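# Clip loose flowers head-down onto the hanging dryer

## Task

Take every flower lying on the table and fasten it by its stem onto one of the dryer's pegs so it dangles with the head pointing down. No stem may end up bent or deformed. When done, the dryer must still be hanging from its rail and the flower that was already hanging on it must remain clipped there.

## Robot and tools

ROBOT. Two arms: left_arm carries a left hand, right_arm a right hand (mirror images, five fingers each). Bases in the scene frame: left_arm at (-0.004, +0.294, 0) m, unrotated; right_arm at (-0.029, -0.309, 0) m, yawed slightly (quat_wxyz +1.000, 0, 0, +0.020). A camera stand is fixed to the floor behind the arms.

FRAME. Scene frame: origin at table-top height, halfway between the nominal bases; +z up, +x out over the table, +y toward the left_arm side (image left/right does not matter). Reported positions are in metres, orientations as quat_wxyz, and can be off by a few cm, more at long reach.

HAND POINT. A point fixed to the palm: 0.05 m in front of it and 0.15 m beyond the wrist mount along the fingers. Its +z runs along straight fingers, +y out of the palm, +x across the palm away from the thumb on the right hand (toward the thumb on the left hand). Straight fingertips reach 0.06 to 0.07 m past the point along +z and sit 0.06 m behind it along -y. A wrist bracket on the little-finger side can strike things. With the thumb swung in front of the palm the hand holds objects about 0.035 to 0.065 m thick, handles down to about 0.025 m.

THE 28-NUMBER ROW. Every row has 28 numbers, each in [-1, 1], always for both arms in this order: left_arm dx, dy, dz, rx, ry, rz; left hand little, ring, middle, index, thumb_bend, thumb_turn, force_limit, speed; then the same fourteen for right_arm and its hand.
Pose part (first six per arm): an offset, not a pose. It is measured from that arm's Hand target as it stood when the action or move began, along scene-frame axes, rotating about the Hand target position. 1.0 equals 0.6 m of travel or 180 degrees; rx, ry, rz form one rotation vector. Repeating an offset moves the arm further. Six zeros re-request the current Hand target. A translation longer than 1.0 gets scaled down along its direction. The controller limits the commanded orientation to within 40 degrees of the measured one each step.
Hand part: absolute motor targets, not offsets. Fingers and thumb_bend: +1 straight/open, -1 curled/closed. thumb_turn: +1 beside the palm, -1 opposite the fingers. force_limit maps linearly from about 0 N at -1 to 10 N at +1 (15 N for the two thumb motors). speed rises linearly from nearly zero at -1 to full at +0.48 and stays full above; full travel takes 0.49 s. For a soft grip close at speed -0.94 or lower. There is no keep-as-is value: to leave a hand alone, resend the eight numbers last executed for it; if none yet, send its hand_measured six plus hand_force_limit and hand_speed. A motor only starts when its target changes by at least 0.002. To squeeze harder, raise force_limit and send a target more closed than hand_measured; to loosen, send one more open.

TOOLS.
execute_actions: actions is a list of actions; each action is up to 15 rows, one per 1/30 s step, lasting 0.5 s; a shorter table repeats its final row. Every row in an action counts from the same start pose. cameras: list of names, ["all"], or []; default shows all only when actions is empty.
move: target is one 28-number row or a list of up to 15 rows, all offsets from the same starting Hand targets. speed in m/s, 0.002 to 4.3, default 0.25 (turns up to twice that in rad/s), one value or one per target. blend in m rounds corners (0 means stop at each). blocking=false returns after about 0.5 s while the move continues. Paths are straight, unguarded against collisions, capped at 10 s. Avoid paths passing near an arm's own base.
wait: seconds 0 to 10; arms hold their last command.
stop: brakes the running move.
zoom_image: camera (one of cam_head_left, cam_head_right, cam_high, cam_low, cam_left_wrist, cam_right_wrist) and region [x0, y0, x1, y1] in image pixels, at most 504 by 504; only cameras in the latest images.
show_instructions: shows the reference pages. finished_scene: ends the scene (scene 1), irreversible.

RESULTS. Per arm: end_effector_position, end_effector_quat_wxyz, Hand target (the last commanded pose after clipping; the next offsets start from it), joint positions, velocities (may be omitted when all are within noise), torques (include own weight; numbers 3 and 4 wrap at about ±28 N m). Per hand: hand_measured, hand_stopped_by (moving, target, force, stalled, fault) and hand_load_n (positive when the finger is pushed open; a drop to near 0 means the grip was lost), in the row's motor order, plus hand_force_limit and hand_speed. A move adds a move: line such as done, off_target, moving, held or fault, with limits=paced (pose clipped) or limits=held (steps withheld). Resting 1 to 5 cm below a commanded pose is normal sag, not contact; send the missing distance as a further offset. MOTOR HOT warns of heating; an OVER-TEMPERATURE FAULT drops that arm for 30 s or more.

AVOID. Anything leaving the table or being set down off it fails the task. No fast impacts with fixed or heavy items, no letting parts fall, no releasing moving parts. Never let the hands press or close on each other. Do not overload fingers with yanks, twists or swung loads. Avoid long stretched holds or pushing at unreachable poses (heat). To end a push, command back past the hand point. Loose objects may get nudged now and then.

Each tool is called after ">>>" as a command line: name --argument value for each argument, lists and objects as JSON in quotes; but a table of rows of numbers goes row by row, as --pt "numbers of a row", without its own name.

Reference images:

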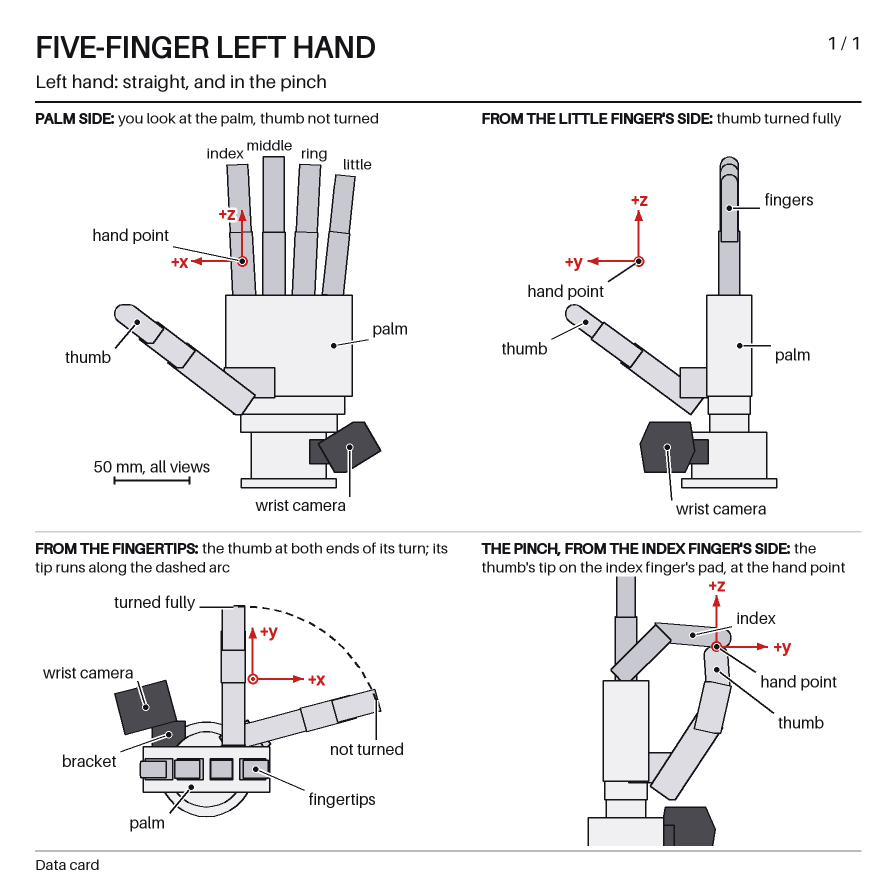

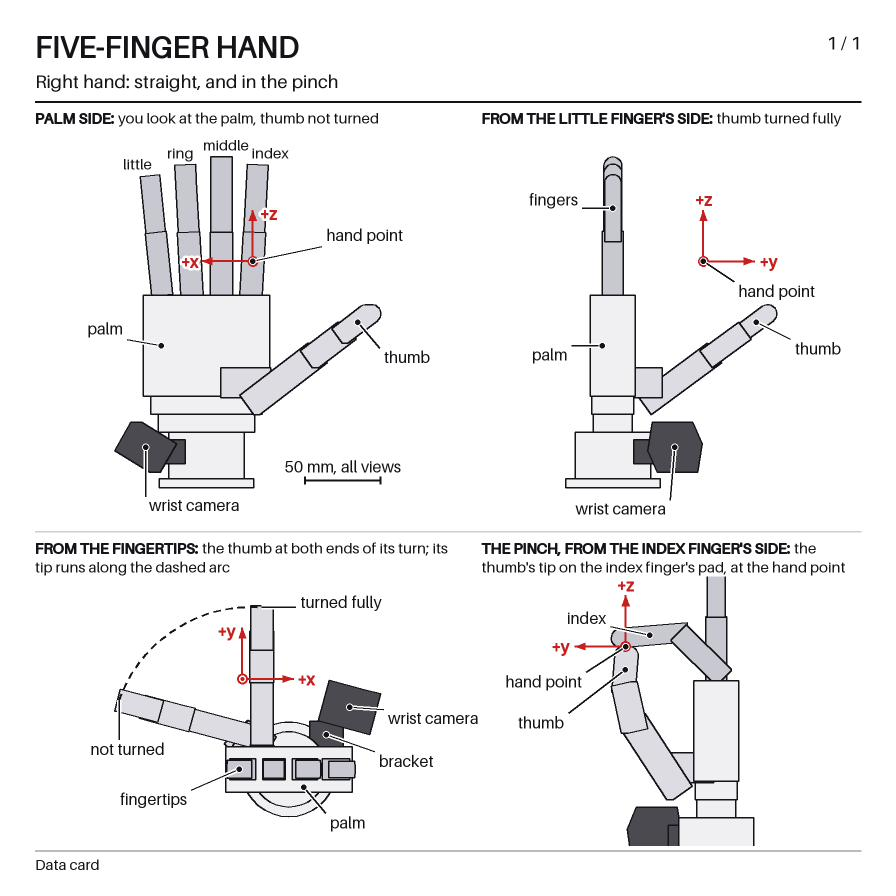

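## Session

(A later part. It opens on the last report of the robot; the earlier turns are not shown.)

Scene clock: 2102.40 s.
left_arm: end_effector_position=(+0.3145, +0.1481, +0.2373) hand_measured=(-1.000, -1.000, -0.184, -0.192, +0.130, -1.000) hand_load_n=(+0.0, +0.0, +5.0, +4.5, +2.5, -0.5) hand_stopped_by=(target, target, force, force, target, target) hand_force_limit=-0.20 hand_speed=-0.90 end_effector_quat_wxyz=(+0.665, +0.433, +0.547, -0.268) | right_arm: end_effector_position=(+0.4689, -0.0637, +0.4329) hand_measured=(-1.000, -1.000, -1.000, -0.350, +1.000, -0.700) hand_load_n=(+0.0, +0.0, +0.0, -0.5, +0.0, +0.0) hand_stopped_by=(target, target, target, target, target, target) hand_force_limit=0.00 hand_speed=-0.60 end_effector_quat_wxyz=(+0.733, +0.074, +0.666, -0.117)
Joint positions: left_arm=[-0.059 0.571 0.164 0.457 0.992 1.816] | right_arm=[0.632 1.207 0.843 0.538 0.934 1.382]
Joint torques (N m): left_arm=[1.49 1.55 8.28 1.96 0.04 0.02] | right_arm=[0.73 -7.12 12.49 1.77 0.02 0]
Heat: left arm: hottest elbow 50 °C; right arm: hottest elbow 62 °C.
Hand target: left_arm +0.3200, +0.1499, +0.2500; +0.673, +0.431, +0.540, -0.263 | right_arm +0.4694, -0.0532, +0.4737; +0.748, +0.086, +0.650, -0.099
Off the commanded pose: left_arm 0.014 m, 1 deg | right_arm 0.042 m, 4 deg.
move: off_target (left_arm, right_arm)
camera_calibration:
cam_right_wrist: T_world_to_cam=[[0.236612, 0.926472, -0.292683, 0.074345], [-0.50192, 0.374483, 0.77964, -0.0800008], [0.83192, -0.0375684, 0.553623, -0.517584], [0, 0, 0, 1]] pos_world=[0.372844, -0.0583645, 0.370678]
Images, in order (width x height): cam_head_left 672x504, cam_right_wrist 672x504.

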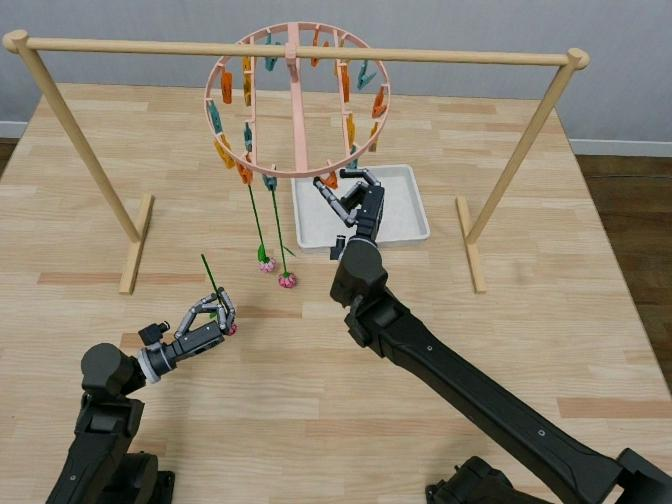

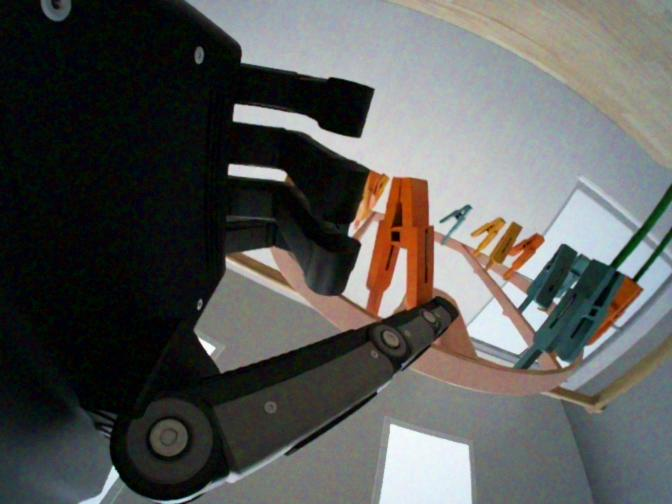

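>>> wait --seconds 0 --cameras '["cam_head_left", "cam_head_right"]'

>>> zoom_image --camera "cam_head_left" --region '[285, 140, 385, 215]'

>>> zoom_image --camera "cam_head_right" --region '[275, 140, 375, 215]'

Scene clock: 2112.27 s.
left_arm: end_effector_position=(+0.3145, +0.1481, +0.2373) hand_measured=(-1.000, -1.000, -0.184, -0.192, +0.130, -1.000) hand_load_n=(+0.0, +0.0, +5.0, +4.5, +3.0, -0.5) hand_stopped_by=(target, target, force, force, target, target) hand_force_limit=-0.20 hand_speed=-0.90 end_effector_quat_wxyz=(+0.665, +0.433, +0.547, -0.268) | right_arm: end_effector_position=(+0.4689, -0.0637, +0.4329) hand_measured=(-1.000, -1.000, -1.000, -0.350, +1.000, -0.700) hand_load_n=(+0.0, +0.0, +0.0, +0.0, +0.0, +0.0) hand_stopped_by=(target, target, target, target, target, target) hand_force_limit=0.00 hand_speed=-0.60 end_effector_quat_wxyz=(+0.733, +0.074, +0.666, -0.117)
Joint positions: left_arm=[-0.059 0.571 0.164 0.457 0.992 1.816] | right_arm=[0.632 1.207 0.843 0.538 0.934 1.382]
Joint torques (N m): left_arm=[1.55 1.61 8.28 1.96 0.05 0.02] | right_arm=[-0.09 -6.65 12.29 2.1 0.07 0.03]
Heat: left arm: hottest elbow 50 °C; right arm: hottest elbow 61 °C.
Hand target: left_arm +0.3200, +0.1499, +0.2500; +0.673, +0.431, +0.540, -0.263 | right_arm +0.4694, -0.0532, +0.4738; +0.748, +0.086, +0.650, -0.099
Off the commanded pose: left_arm 0.014 m, 1 deg | right_arm 0.042 m, 4 deg.
Images, in order (width x height): cam_head_left 672x504, cam_head_right 672x504.

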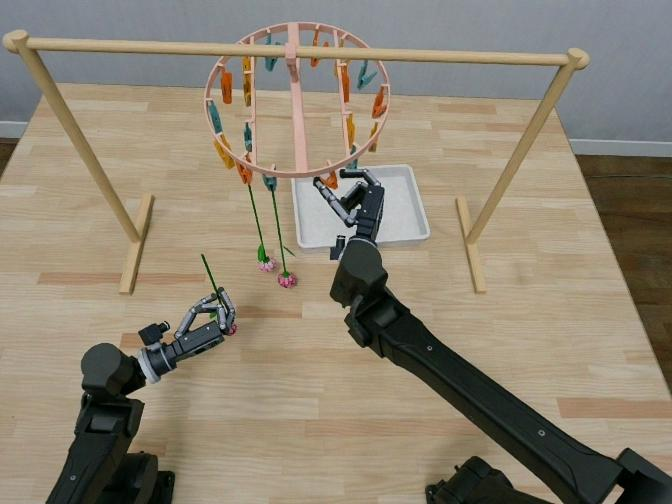

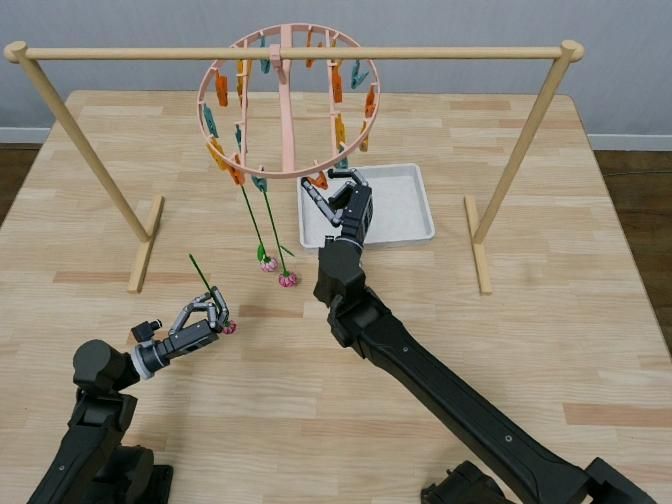

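Scaled by 5.040 from the camera's 672x504 image, which has a finer 960x720 frame.

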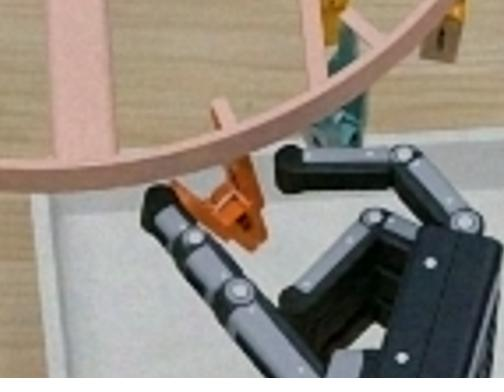

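Scaled by 5.040 from the camera's 672x504 image, which has a finer 960x720 frame.

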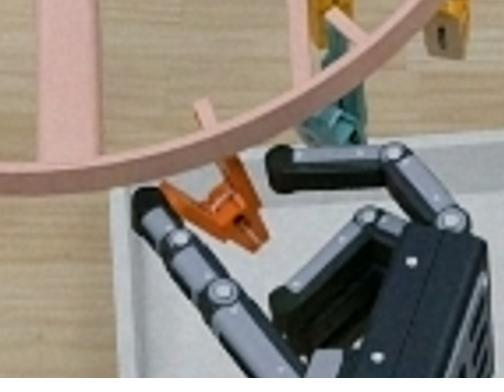

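>>> move --target '[0,0,0,0,0,0,-1,-1,-0.5,-0.5,0.13,-1,-0.2,-0.9,-0.005,0.0125,-0.0167,0,0,0,-1,-1,-1,-0.35,1.0,-0.7,0.0,-0.6]' --speed 0.04 --cameras '["cam_head_left", "cam_right_wrist"]'

>>> zoom_image --camera "cam_head_left" --region '[285, 140, 385, 215]'

>>> zoom_image --camera "cam_right_wrist" --region '[280, 180, 540, 375]'

Scene clock: 2121.20 s.
left_arm: end_effector_position=(+0.3145, +0.1481, +0.2373) hand_measured=(-1.000, -1.000, -0.184, -0.192, +0.130, -1.000) hand_load_n=(+0.0, +0.0, +5.0, +4.0, +3.0, -0.5) hand_stopped_by=(target, target, force, force, target, target) hand_force_limit=-0.20 hand_speed=-0.90 end_effector_quat_wxyz=(+0.665, +0.433, +0.547, -0.268) | right_arm: end_effector_position=(+0.4637, -0.0580, +0.4347) hand_measured=(-1.000, -1.000, -1.000, -0.350, +1.000, -0.700) hand_load_n=(+0.0, +0.0, +0.0, +0.0, +0.0, +0.0) hand_stopped_by=(target, target, target, target, target, target) hand_force_limit=0.00 hand_speed=-0.60 end_effector_quat_wxyz=(+0.735, +0.076, +0.664, -0.115)
Joint positions: left_arm=[-0.059 0.571 0.164 0.457 0.992 1.816] | right_arm=[0.652 1.207 0.843 0.548 0.954 1.379]
Joint torques (N m): left_arm=[1.55 1.55 8.27 1.98 0.04 0.02] | right_arm=[0.56 -6.07 11.41 2.81 -0.02 -0.02]
Heat: left arm: hottest elbow 50 °C; right arm: hottest elbow 61 °C.
Hand target: left_arm +0.3200, +0.1499, +0.2500; +0.673, +0.431, +0.540, -0.263 | right_arm +0.4664, -0.0457, +0.4638; +0.748, +0.086, +0.650, -0.099
Off the commanded pose: left_arm 0.014 m, 1 deg | right_arm 0.032 m, 3 deg.
move: off_target (left_arm, right_arm)
camera_calibration:
cam_right_wrist: T_world_to_cam=[[0.237285, 0.928489, -0.285663, 0.0675783], [-0.50594, 0.369149, 0.779585, -0.0844953], [0.829289, -0.0404556, 0.557354, -0.514566], [0, 0, 0, 1]] pos_world=[0.367939, -0.0523715, 0.371971]
Images, in order (width x height): cam_head_left 672x504, cam_right_wrist 672x504.

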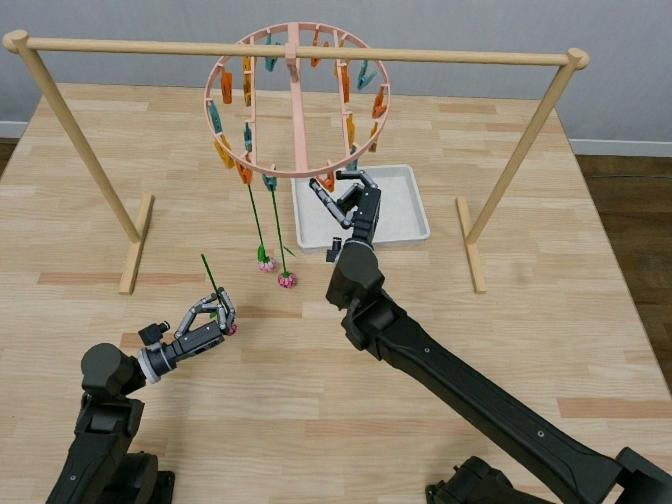

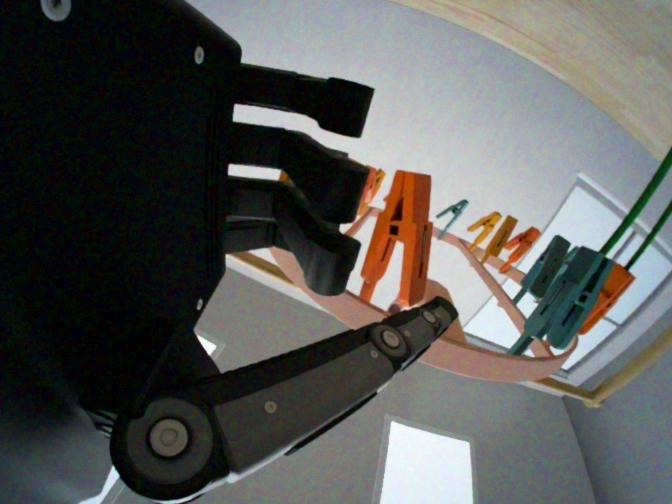

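Scaled by 5.040 from the camera's 672x504 image, which has a finer 960x720 frame.

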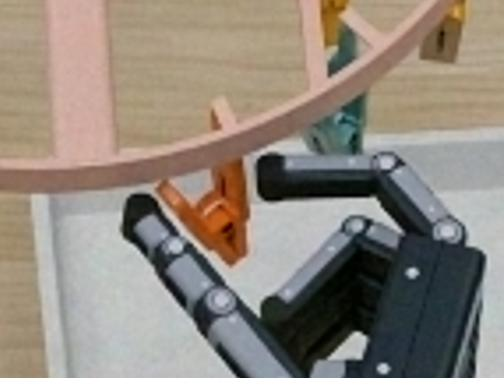

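Scaled by 1.938 from the camera's 672x504 image, which has a finer 960x720 frame.

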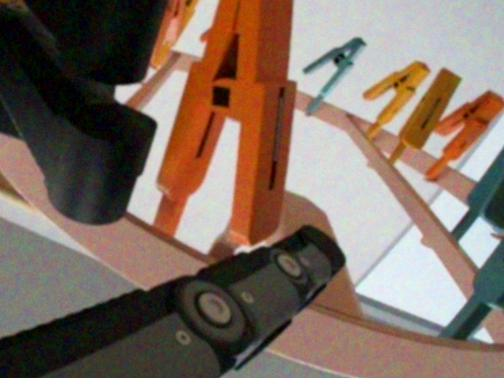

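>>> move --target '[0,0,0,0,0,0,-1,-1,-0.5,-0.5,0.13,-1,-0.2,-0.9,0.0,0.008,-0.025,0,0,0,-1,-1,-1,-0.35,1.0,-0.7,0.0,-0.6]' --speed 0.04 --cameras '["cam_head_left", "cam_right_wrist"]'

>>> zoom_image --camera "cam_head_left" --region '[285, 140, 385, 215]'

>>> zoom_image --camera "cam_right_wrist" --region '[280, 180, 540, 375]'

Scene clock: 2128.83 s.
left_arm: end_effector_position=(+0.3145, +0.1481, +0.2373) hand_measured=(-1.000, -1.000, -0.184, -0.192, +0.130, -1.000) hand_load_n=(+0.0, +0.0, +5.0, +4.5, +3.0, -0.5) hand_stopped_by=(target, target, force, force, target, target) hand_force_limit=-0.20 hand_speed=-0.90 end_effector_quat_wxyz=(+0.665, +0.433, +0.547, -0.268) | right_arm: end_effector_position=(+0.4660, -0.0520, +0.4307) hand_measured=(-1.000, -1.000, -1.000, -0.350, +1.000, -0.700) hand_load_n=(+0.0, +0.0, +0.0, +0.0, +0.0, +0.0) hand_stopped_by=(target, target, target, target, target, target) hand_force_limit=0.00 hand_speed=-0.60 end_effector_quat_wxyz=(+0.739, +0.081, +0.660, -0.111)
Joint positions: left_arm=[-0.059 0.571 0.164 0.457 0.992 1.816] | right_arm=[0.661 1.235 0.843 0.597 0.963 1.375]
Joint torques (N m): left_arm=[1.55 1.61 8.28 1.98 0.04 0.02] | right_arm=[0.5 -6.18 9.98 2.59 0 -0.04]
Heat: left arm: hottest elbow 50 °C; right arm: hottest elbow 61 °C.
Hand target: left_arm +0.3200, +0.1499, +0.2500; +0.673, +0.431, +0.540, -0.263 | right_arm +0.4664, -0.0410, +0.4488; +0.748, +0.086, +0.650, -0.099
Off the commanded pose: left_arm 0.014 m, 1 deg | right_arm 0.021 m, 2 deg.
move: off_target (left_arm, right_arm)
camera_calibration:
cam_right_wrist: T_world_to_cam=[[0.241691, 0.93127, -0.272621, 0.0527353], [-0.516228, 0.361294, 0.776515, -0.0767374], [0.821641, -0.0469426, 0.568069, -0.515414], [0, 0, 0, 1]] pos_world=[0.371126, -0.045581, 0.366755]
Images, in order (width x height): cam_head_left 672x504, cam_right_wrist 672x504.

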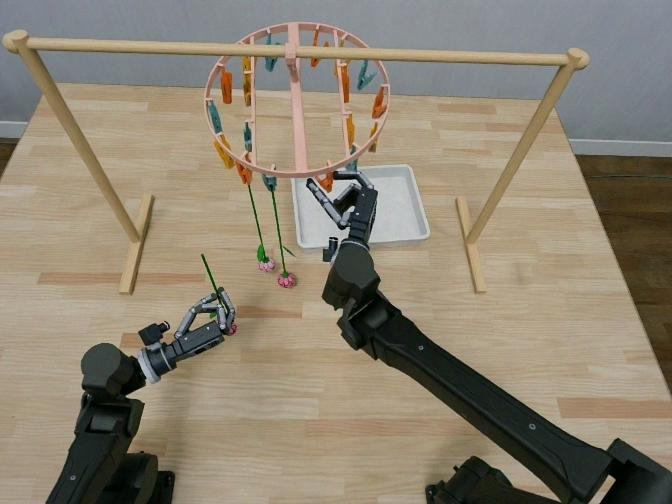

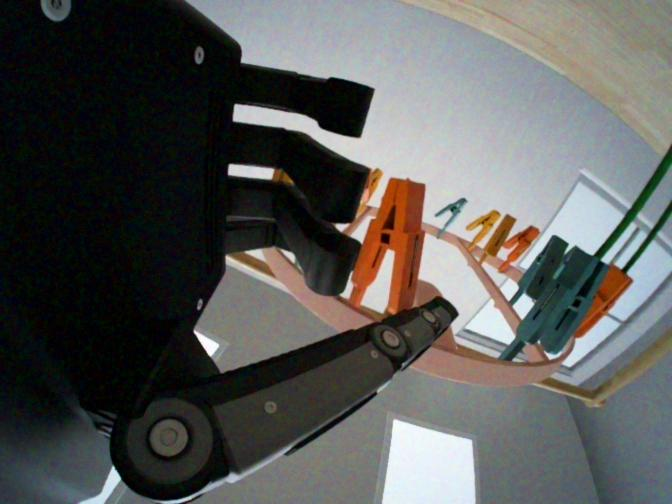

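Scaled by 5.040 from the camera's 672x504 image, which has a finer 960x720 frame.

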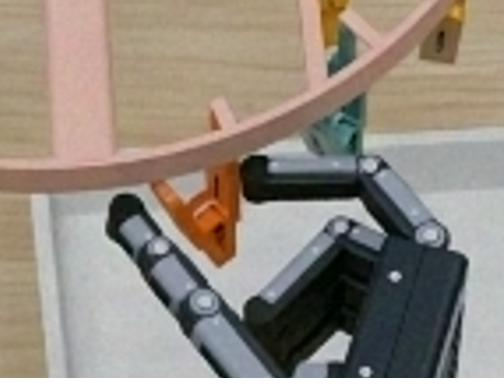

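Scaled by 1.938 from the camera's 672x504 image, which has a finer 960x720 frame.

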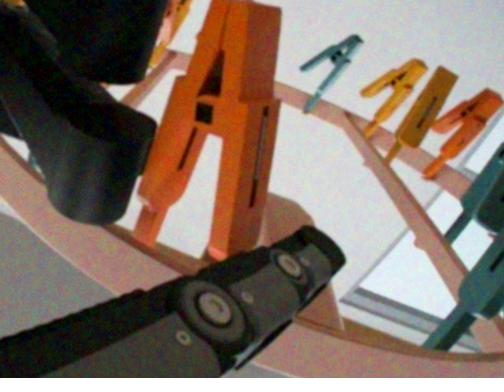

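>>> move --target '[0,0,0,0,0,0,-1,-1,-0.5,-0.5,0.13,-1,-0.2,-0.9,0.0,0.0,0.0,0,0,0,-1,-1,-1,-0.35,0.4,-0.7,-0.33,-0.9]' --speed 0.04 --cameras '["cam_head_left", "cam_right_wrist"]'

>>> zoom_image --camera "cam_head_left" --region '[285, 140, 385, 215]'

>>> zoom_image --camera "cam_right_wrist" --region '[280, 150, 540, 345]'

Scene clock: 2135.40 s.
left_arm: end_effector_position=(+0.3145, +0.1481, +0.2373) hand_measured=(-1.000, -1.000, -0.184, -0.192, +0.130, -1.000) hand_load_n=(+0.0, +0.0, +5.0, +4.0, +2.5, -0.5) hand_stopped_by=(target, target, force, force, target, target) hand_force_limit=-0.20 hand_speed=-0.90 end_effector_quat_wxyz=(+0.665, +0.433, +0.547, -0.268) | right_arm: end_effector_position=(+0.4660, -0.0520, +0.4307) hand_measured=(-1.000, -1.000, -1.000, -0.350, +0.854, -0.700) hand_load_n=(+0.0, +0.0, +0.5, +0.0, +0.0, +0.0) hand_stopped_by=(target, target, target, target, force, target) hand_force_limit=-0.33 hand_speed=-0.90 end_effector_quat_wxyz=(+0.739, +0.081, +0.660, -0.112)
Joint positions: left_arm=[-0.059 0.571 0.164 0.457 0.992 1.816] | right_arm=[0.661 1.235 0.843 0.598 0.963 1.374]
Joint torques (N m): left_arm=[1.49 1.61 8.28 1.98 0.04 0.02] | right_arm=[0.44 -5.89 9.95 2.92 -0.02 -0.01]
Heat: left arm: hottest elbow 50 °C; right arm: hottest elbow 60 °C.
Hand target: left_arm +0.3200, +0.1499, +0.2500; +0.673, +0.431, +0.540, -0.263 | right_arm +0.4664, -0.0411, +0.4488; +0.748, +0.086, +0.650, -0.099
Off the commanded pose: left_arm 0.014 m, 1 deg | right_arm 0.021 m, 2 deg.
move: off_target (left_arm, right_arm)
camera_calibration:
cam_right_wrist: T_world_to_cam=[[0.242177, 0.930929, -0.273352, 0.0529], [-0.515994, 0.36217, 0.776262, -0.0766559], [0.821645, -0.0469444, 0.568063, -0.515418], [0, 0, 0, 1]] pos_world=[0.371126, -0.0456797, 0.366756]
Images, in order (width x height): cam_head_left 672x504, cam_right_wrist 672x504.

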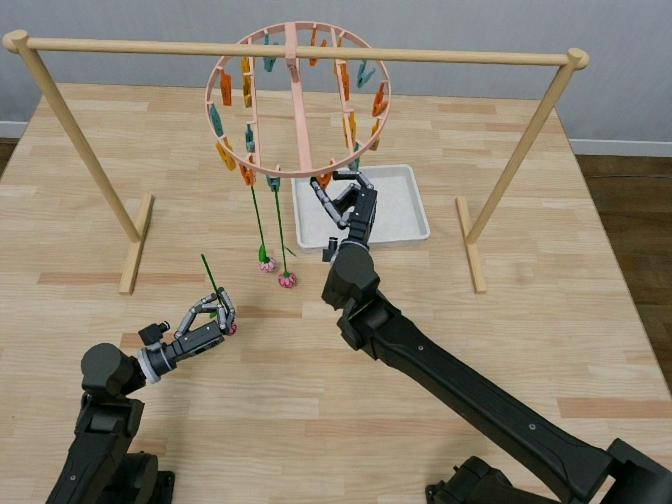

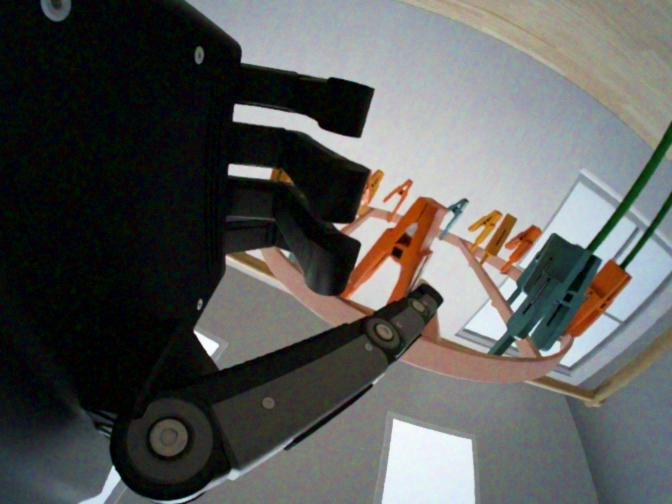

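Scaled by 5.040 from the camera's 672x504 image, which has a finer 960x720 frame.

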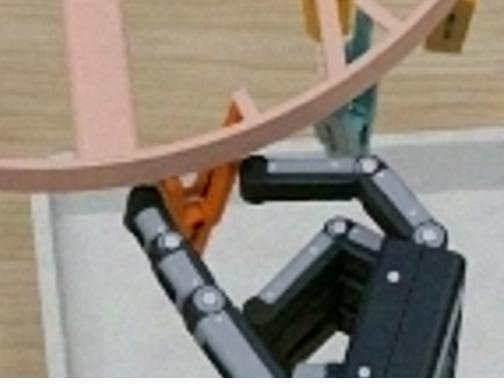

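Scaled by 1.938 from the camera's 672x504 image, which has a finer 960x720 frame.

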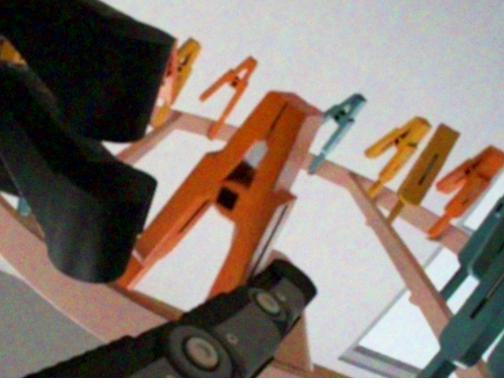

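>>> move --pt "0 0 0 0 0 0 -1 -1 -0.5 -0.5 0.13 -1 -0.2 -0.9 0.0 0.0 0.0 0 0 0 -1 -1 -1 -0.35 1.0 -0.7 -0.33 -0.5" --pt "0 0 0 0 0 0 -1 -1 -0.5 -0.5 0.13 -1 -0.2 -0.9 0.0 0.0 0.0 0 0 0 -1 -1 -1 -0.35 1.0 -0.8 -0.33 -0.5" --pt "0 0 0 0 0 0 -1 -1 -0.5 -0.5 0.13 -1 -0.2 -0.9 0.0 0.0 0.0 0 0 0 -1 -1 -1 -0.35 0.39 -0.8 -0.33 -0.9" --speed 0.04 --cameras '["cam_head_left", "cam_head_right", "cam_right_wrist"]'

>>> zoom_image --camera "cam_head_left" --region '[285, 140, 385, 215]'

>>> zoom_image --camera "cam_right_wrist" --region '[280, 150, 540, 345]'

Scene clock: 2170.77 s.
left_arm: end_effector_position=(+0.3145, +0.1481, +0.2373) hand_measured=(-1.000, -1.000, -0.184, -0.192, +0.130, -1.000) hand_load_n=(+0.0, +0.0, +5.0, +4.0, +3.0, -0.5) hand_stopped_by=(target, target, force, force, target, target) hand_force_limit=-0.20 hand_speed=-0.90 end_effector_quat_wxyz=(+0.665, +0.433, +0.547, -0.268) | right_arm: end_effector_position=(+0.4658, -0.0519, +0.4311) hand_measured=(-1.000, -1.000, -1.000, -0.350, +0.414, -0.800) hand_load_n=(+0.0, +0.0, -0.5, +1.5, +5.0, +1.0) hand_stopped_by=(target, target, target, target, force, target) hand_force_limit=-0.33 hand_speed=-0.90 end_effector_quat_wxyz=(+0.739, +0.081, +0.659, -0.111)
Joint positions: left_arm=[-0.059 0.571 0.164 0.457 0.992 1.816] | right_arm=[0.661 1.235 0.843 0.6 0.963 1.373]
Joint torques (N m): left_arm=[1.55 1.61 8.28 1.98 0.04 0.02] | right_arm=[0.03 -6.71 9.94 2.77 -0.04 -0.01]
Heat: left arm: hottest elbow 50 °C; right arm: hottest elbow 58 °C.
Hand target: left_arm +0.3200, +0.1499, +0.2500; +0.673, +0.431, +0.540, -0.263 | right_arm +0.4664, -0.0409, +0.4488; +0.748, +0.086, +0.650, -0.099
Off the commanded pose: left_arm 0.014 m, 1 deg | right_arm 0.021 m, 2 deg.
move: off_target (left_arm, right_arm); target 2's new numbers were sent with right_arm's hand 0.021 m and 2 deg from that target; target 3's new numbers were sent with right_arm's hand 0.021 m and 2 deg from that target
camera_calibration:
cam_right_wrist: T_world_to_cam=[[0.242258, 0.931232, -0.272246, 0.0524919], [-0.517205, 0.361365, 0.775831, -0.0764048], [0.820859, -0.0471438, 0.569181, -0.515628], [0, 0, 0, 1]] pos_world=[0.371025, -0.0455808, 0.367054]
Images, in order (width x height): cam_head_left 672x504, cam_head_right 672x504, cam_right_wrist 672x504.

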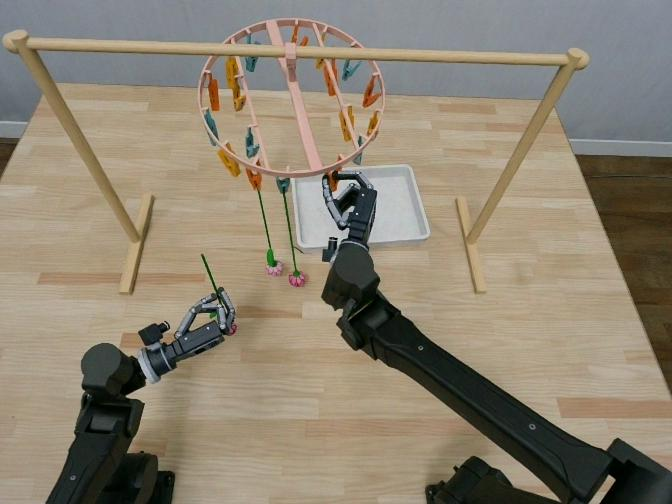

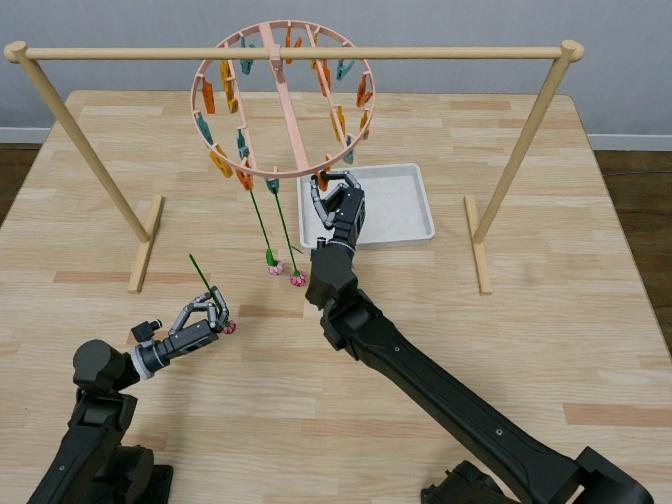

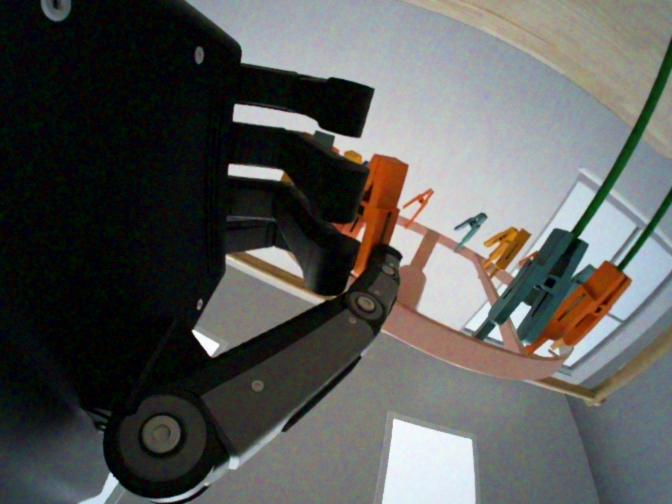

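Scaled by 5.040 from the camera's 672x504 image, which has a finer 960x720 frame.

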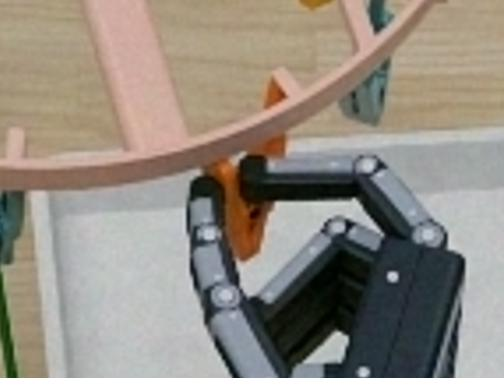

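Scaled by 1.938 from the camera's 672x504 image, which has a finer 960x720 frame.

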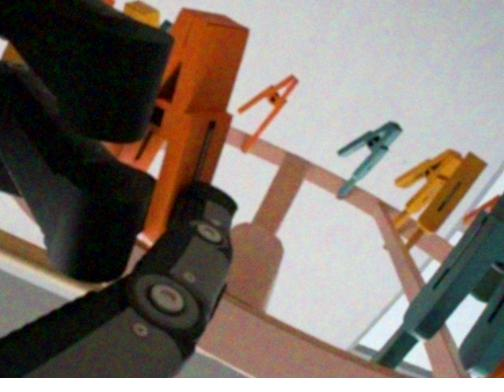

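>>> move --pt "0 0 0 0 0 0 -1 -1 -0.5 -0.5 0.13 -1 -0.2 -0.9 0.0 0.0 0.0 0 0 0 -1 -1 -1 -0.35 1.0 -0.8 -0.33 -0.6" --speed 0.04 --cameras '["cam_head_left"]'

>>> wait --seconds 3 --cameras '["cam_head_left", "cam_head_right", "cam_right_wrist"]'

>>> zoom_image --camera "cam_head_left" --region '[285, 140, 385, 215]'

>>> zoom_image --camera "cam_right_wrist" --region '[280, 150, 540, 345]'

Scene clock: 2181.57 s.
left_arm: end_effector_position=(+0.3145, +0.1481, +0.2373) hand_measured=(-1.000, -1.000, -0.184, -0.192, +0.130, -1.000) hand_load_n=(+0.0, +0.0, +5.0, +4.0, +2.5, -0.5) hand_stopped_by=(target, target, force, force, target, target) hand_force_limit=-0.20 hand_speed=-0.90 end_effector_quat_wxyz=(+0.665, +0.433, +0.547, -0.268) | right_arm: end_effector_position=(+0.4658, -0.0519, +0.4311) hand_measured=(-1.000, -1.000, -1.000, -0.350, +1.000, -0.800) hand_load_n=(+0.0, +0.0, -0.5, +0.0, +0.0, -0.5) hand_stopped_by=(target, target, target, target, target, target) hand_force_limit=-0.33 hand_speed=-0.60 end_effector_quat_wxyz=(+0.739, +0.081, +0.659, -0.111)
Joint positions: left_arm=[-0.059 0.571 0.164 0.457 0.992 1.816] | right_arm=[0.661 1.235 0.843 0.6 0.963 1.373]
Joint torques (N m): left_arm=[1.49 1.55 8.28 1.96 0.04 0.02] | right_arm=[0.62 -6.07 9.92 2.81 -0.01 -0.06]
Heat: left arm: hottest elbow 50 °C; right arm: hottest elbow 58 °C.
Hand target: left_arm +0.3200, +0.1499, +0.2500; +0.673, +0.431, +0.540, -0.263 | right_arm +0.4664, -0.0409, +0.4488; +0.748, +0.086, +0.650, -0.099
Off the commanded pose: left_arm 0.014 m, 1 deg | right_arm 0.021 m, 2 deg.
move: off_target (left_arm, right_arm)
Images, in order (width x height): cam_head_left 672x504.

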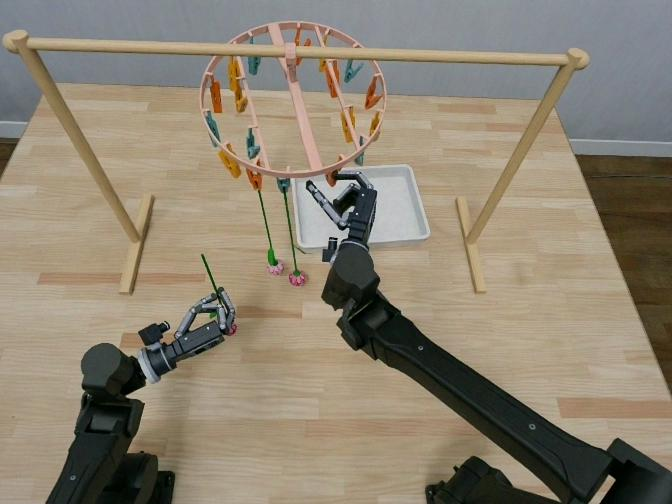

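Scene clock: 2184.57 s.
left_arm: end_effector_position=(+0.3145, +0.1481, +0.2373) hand_measured=(-1.000, -1.000, -0.184, -0.192, +0.130, -1.000) hand_load_n=(+0.0, +0.0, +5.5, +4.0, +3.0, -0.5) hand_stopped_by=(target, target, force, force, target, target) hand_force_limit=-0.20 hand_speed=-0.90 end_effector_quat_wxyz=(+0.665, +0.433, +0.547, -0.268) | right_arm: end_effector_position=(+0.4658, -0.0519, +0.4311) hand_measured=(-1.000, -1.000, -1.000, -0.350, +1.000, -0.800) hand_load_n=(+0.0, +0.0, +0.0, +0.0, +0.0, -0.5) hand_stopped_by=(target, target, target, target, target, target) hand_force_limit=-0.33 hand_speed=-0.60 end_effector_quat_wxyz=(+0.739, +0.081, +0.659, -0.111)
Joint positions: left_arm=[-0.059 0.571 0.164 0.457 0.992 1.816] | right_arm=[0.661 1.235 0.843 0.6 0.963 1.373]
Joint torques (N m): left_arm=[1.49 1.61 8.27 1.98 0.04 0.02] | right_arm=[0.15 -5.95 10.11 2.76 -0.03 0.02]
Heat: left arm: hottest elbow 50 °C; right arm: hottest elbow 58 °C.
Hand target: left_arm +0.3200, +0.1499, +0.2500; +0.673, +0.431, +0.540, -0.263 | right_arm +0.4664, -0.0409, +0.4488; +0.748, +0.086, +0.650, -0.099
Off the commanded pose: left_arm 0.014 m, 1 deg | right_arm 0.021 m, 2 deg.
wait: 3.00 s; at rest by 0.17 s
camera_calibration:
cam_right_wrist: T_world_to_cam=[[0.242258, 0.931232, -0.272246, 0.0524919], [-0.517205, 0.361365, 0.775831, -0.0764048], [0.820859, -0.0471438, 0.569181, -0.515628], [0, 0, 0, 1]] pos_world=[0.371025, -0.0455808, 0.367054]
Images, in order (width x height): cam_head_left 672x504, cam_head_right 672x504, cam_right_wrist 672x504.

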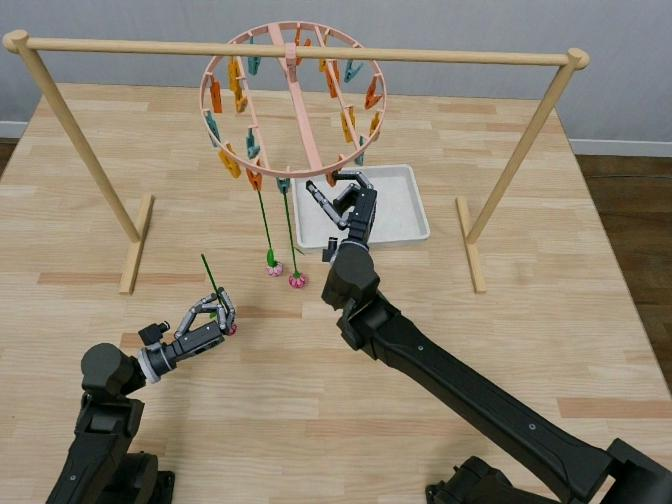

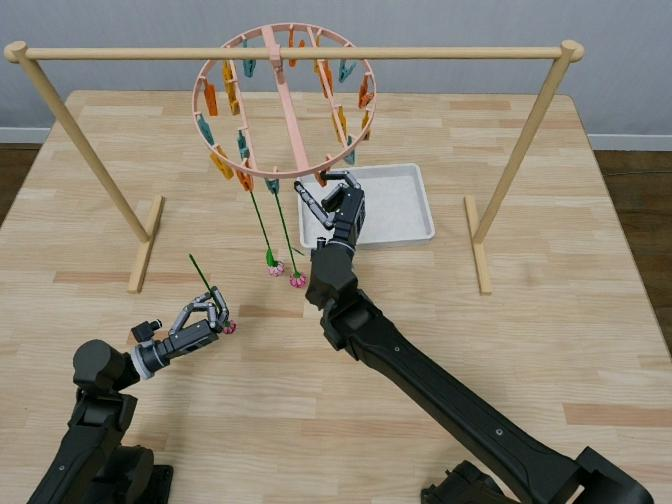

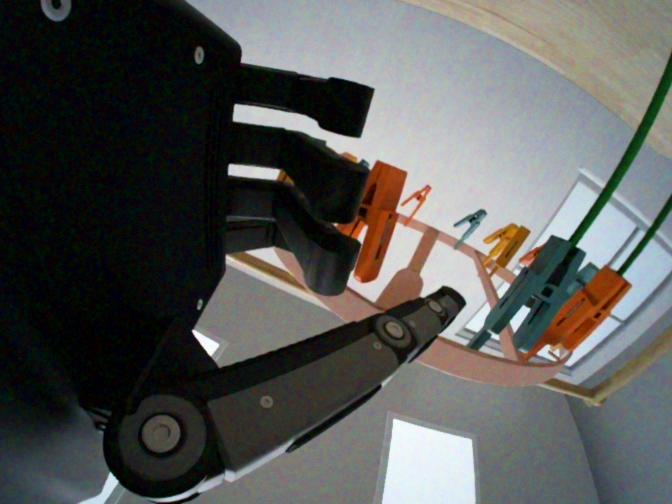

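Scaled by 5.040 from the camera's 672x504 image, which has a finer 960x720 frame.

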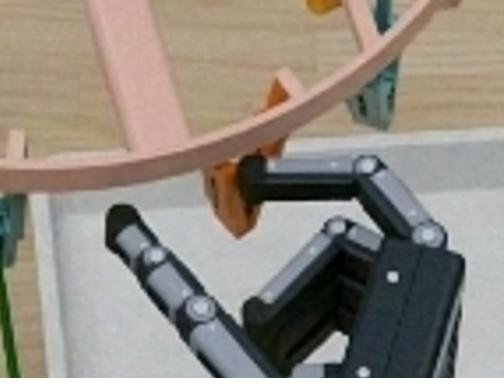

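Scaled by 1.938 from the camera's 672x504 image, which has a finer 960x720 frame.

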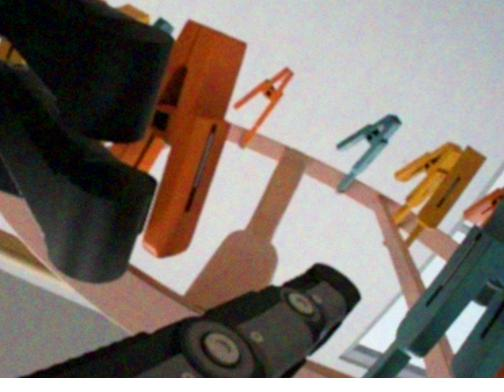

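>>> move --pt "0 0 0 0 0 0 -1 -1 -0.5 -0.5 0.13 -1 -0.2 -0.9 -0.01 -0.01 -0.12 0 0 0 -1 -1 -1 -0.35 1.0 -0.8 -0.33 -0.6" --speed 0.06 --cameras '["cam_head_left"]'

>>> wait --seconds 4 --cameras '["cam_head_left", "cam_head_right", "cam_right_wrist", "cam_high"]'

>>> zoom_image --camera "cam_head_left" --region '[255, 140, 385, 240]'

>>> zoom_image --camera "cam_right_wrist" --region '[280, 150, 540, 345]'

Scene clock: 2191.90 s.
left_arm: end_effector_position=(+0.3145, +0.1481, +0.2373) hand_measured=(-1.000, -1.000, -0.184, -0.192, +0.130, -1.000) hand_load_n=(+0.0, +0.0, +5.5, +4.5, +2.5, -0.5) hand_stopped_by=(target, target, force, force, target, target) hand_force_limit=-0.20 hand_speed=-0.90 end_effector_quat_wxyz=(+0.665, +0.433, +0.547, -0.268) | right_arm: end_effector_position=(+0.4635, -0.0539, +0.3838) hand_measured=(-1.000, -1.000, -1.000, -0.350, +1.000, -0.800) hand_load_n=(+0.0, +0.0, +0.0, +0.0, +0.0, -0.5) hand_stopped_by=(target, target, target, target, target, target) hand_force_limit=-0.33 hand_speed=-0.60 end_effector_quat_wxyz=(+0.748, +0.093, +0.649, -0.101)
Joint positions: left_arm=[-0.059 0.571 0.164 0.457 0.992 1.816] | right_arm=[0.661 1.318 0.747 0.819 0.963 1.373]
Joint torques (N m): left_arm=[1.49 1.61 8.27 1.96 0.04 0.02] | right_arm=[0.09 -6.83 6.31 3.03 -0.12 -0.07]
Heat: left arm: hottest elbow 50 °C; right arm: hottest elbow 57 °C.
Hand target: left_arm +0.3200, +0.1499, +0.2500; +0.673, +0.431, +0.540, -0.263 | right_arm +0.4604, -0.0469, +0.3767; +0.748, +0.086, +0.650, -0.099
Off the commanded pose: left_arm 0.014 m, 1 deg | right_arm 0.010 m, 1 deg.
move: off_target (left_arm)
Images, in order (width x height): cam_head_left 672x504.

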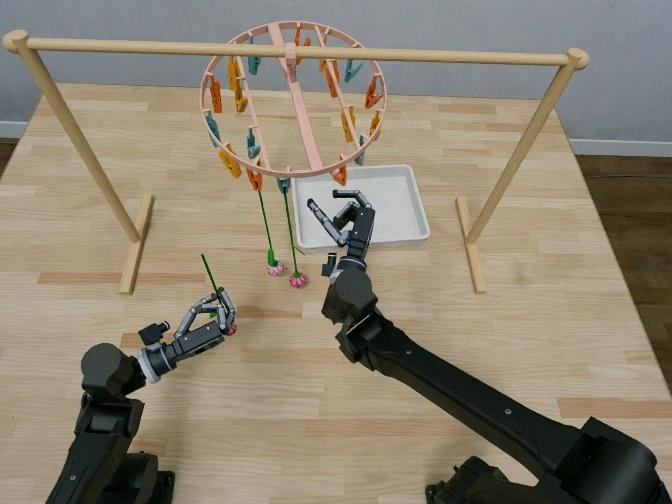

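Scene clock: 2195.90 s.
left_arm: end_effector_position=(+0.3145, +0.1481, +0.2373) hand_measured=(-1.000, -1.000, -0.184, -0.192, +0.130, -1.000) hand_load_n=(+0.0, +0.0, +5.0, +4.5, +3.0, -0.5) hand_stopped_by=(target, target, force, force, target, target) hand_force_limit=-0.20 hand_speed=-0.90 end_effector_quat_wxyz=(+0.665, +0.433, +0.547, -0.268) | right_arm: end_effector_position=(+0.4634, -0.0539, +0.3838) hand_measured=(-1.000, -1.000, -1.000, -0.350, +1.000, -0.800) hand_load_n=(+0.0, +0.0, +0.0, +0.0, +0.0, +0.0) hand_stopped_by=(target, target, target, target, target, target) hand_force_limit=-0.33 hand_speed=-0.60 end_effector_quat_wxyz=(+0.748, +0.093, +0.649, -0.101)
Joint positions: left_arm=[-0.059 0.571 0.164 0.457 0.992 1.816] | right_arm=[0.661 1.318 0.747 0.819 0.963 1.373]
Joint torques (N m): left_arm=[1.49 1.61 8.28 1.98 0.04 0.02] | right_arm=[0.21 -5.83 6.41 2.8 -0.15 -0.04]
Heat: left arm: hottest elbow 50 °C; right arm: hottest elbow 57 °C.
Hand target: left_arm +0.3200, +0.1499, +0.2500; +0.673, +0.431, +0.540, -0.263 | right_arm +0.4604, -0.0469, +0.3768; +0.748, +0.086, +0.650, -0.099
Off the commanded pose: left_arm 0.014 m, 1 deg | right_arm 0.010 m, 1 deg.
wait: 4.00 s; at rest by 0.17 s
camera_calibration:
cam_right_wrist: T_world_to_cam=[[0.250293, 0.938046, -0.23963, 0.026127], [-0.541468, 0.340807, 0.768546, -0.0272559], [0.802599, -0.0626092, 0.593224, -0.488529], [0, 0, 0, 1]] pos_world=[0.370795, -0.0458057, 0.317015]
Images, in order (width x height): cam_head_left 672x504, cam_head_right 672x504, cam_high 672x504, cam_right_wrist 672x504.

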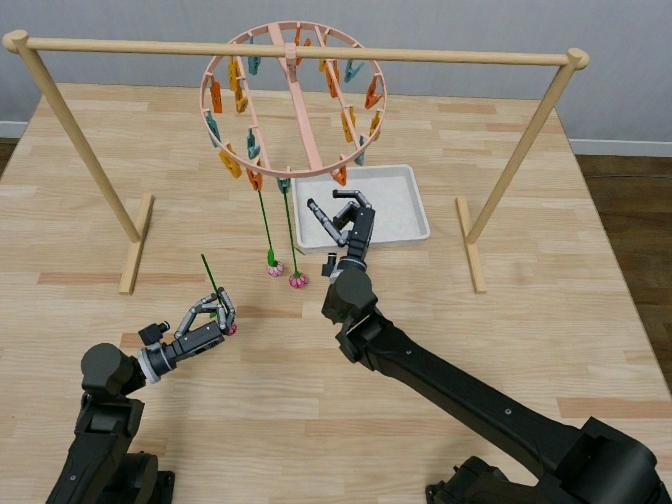

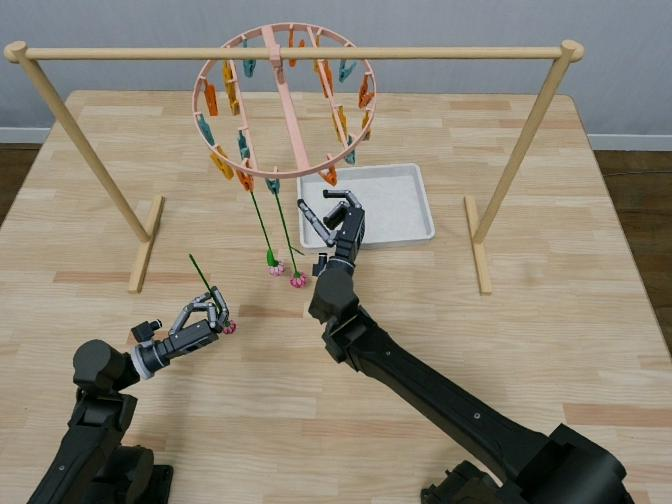

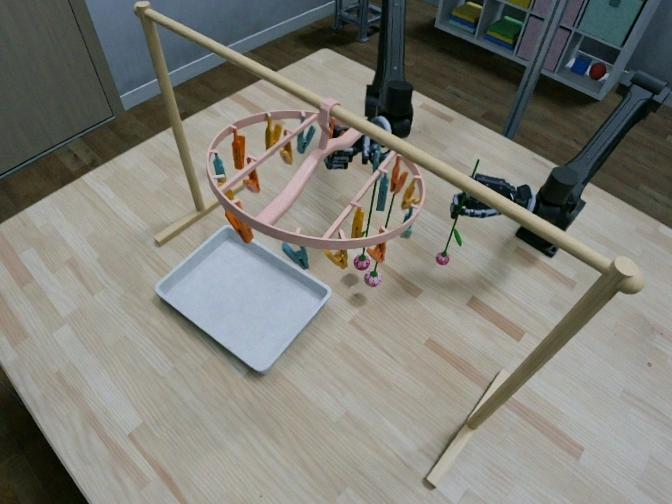

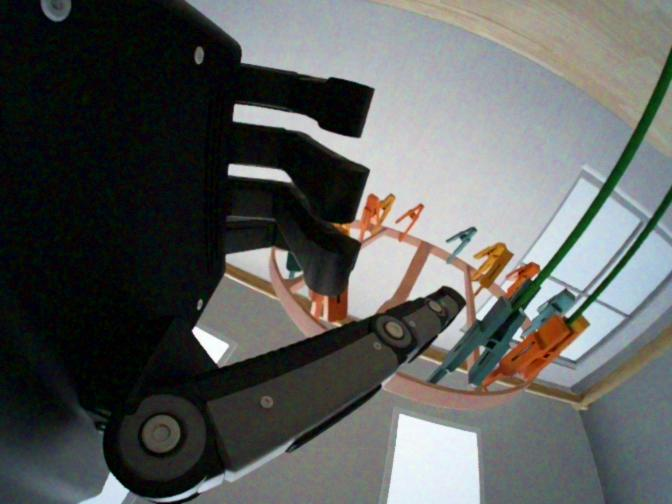

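Scaled by 3.877 from the camera's 672x504 image, which has a finer 960x720 frame.

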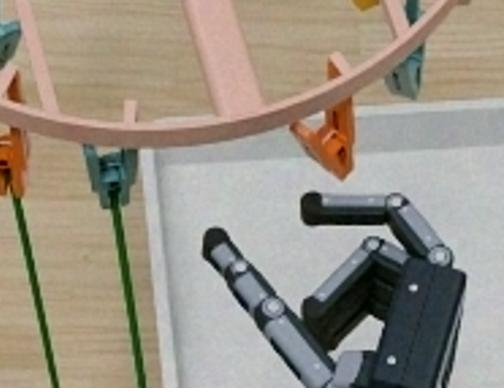

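Scaled by 1.938 from the camera's 672x504 image, which has a finer 960x720 frame.

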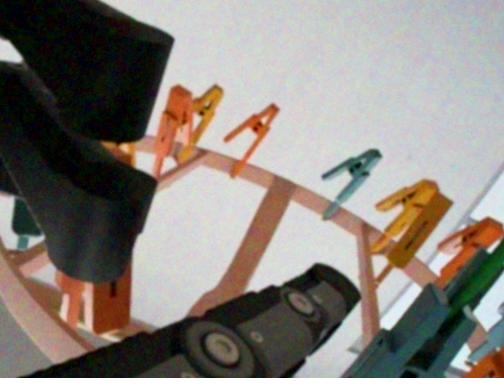

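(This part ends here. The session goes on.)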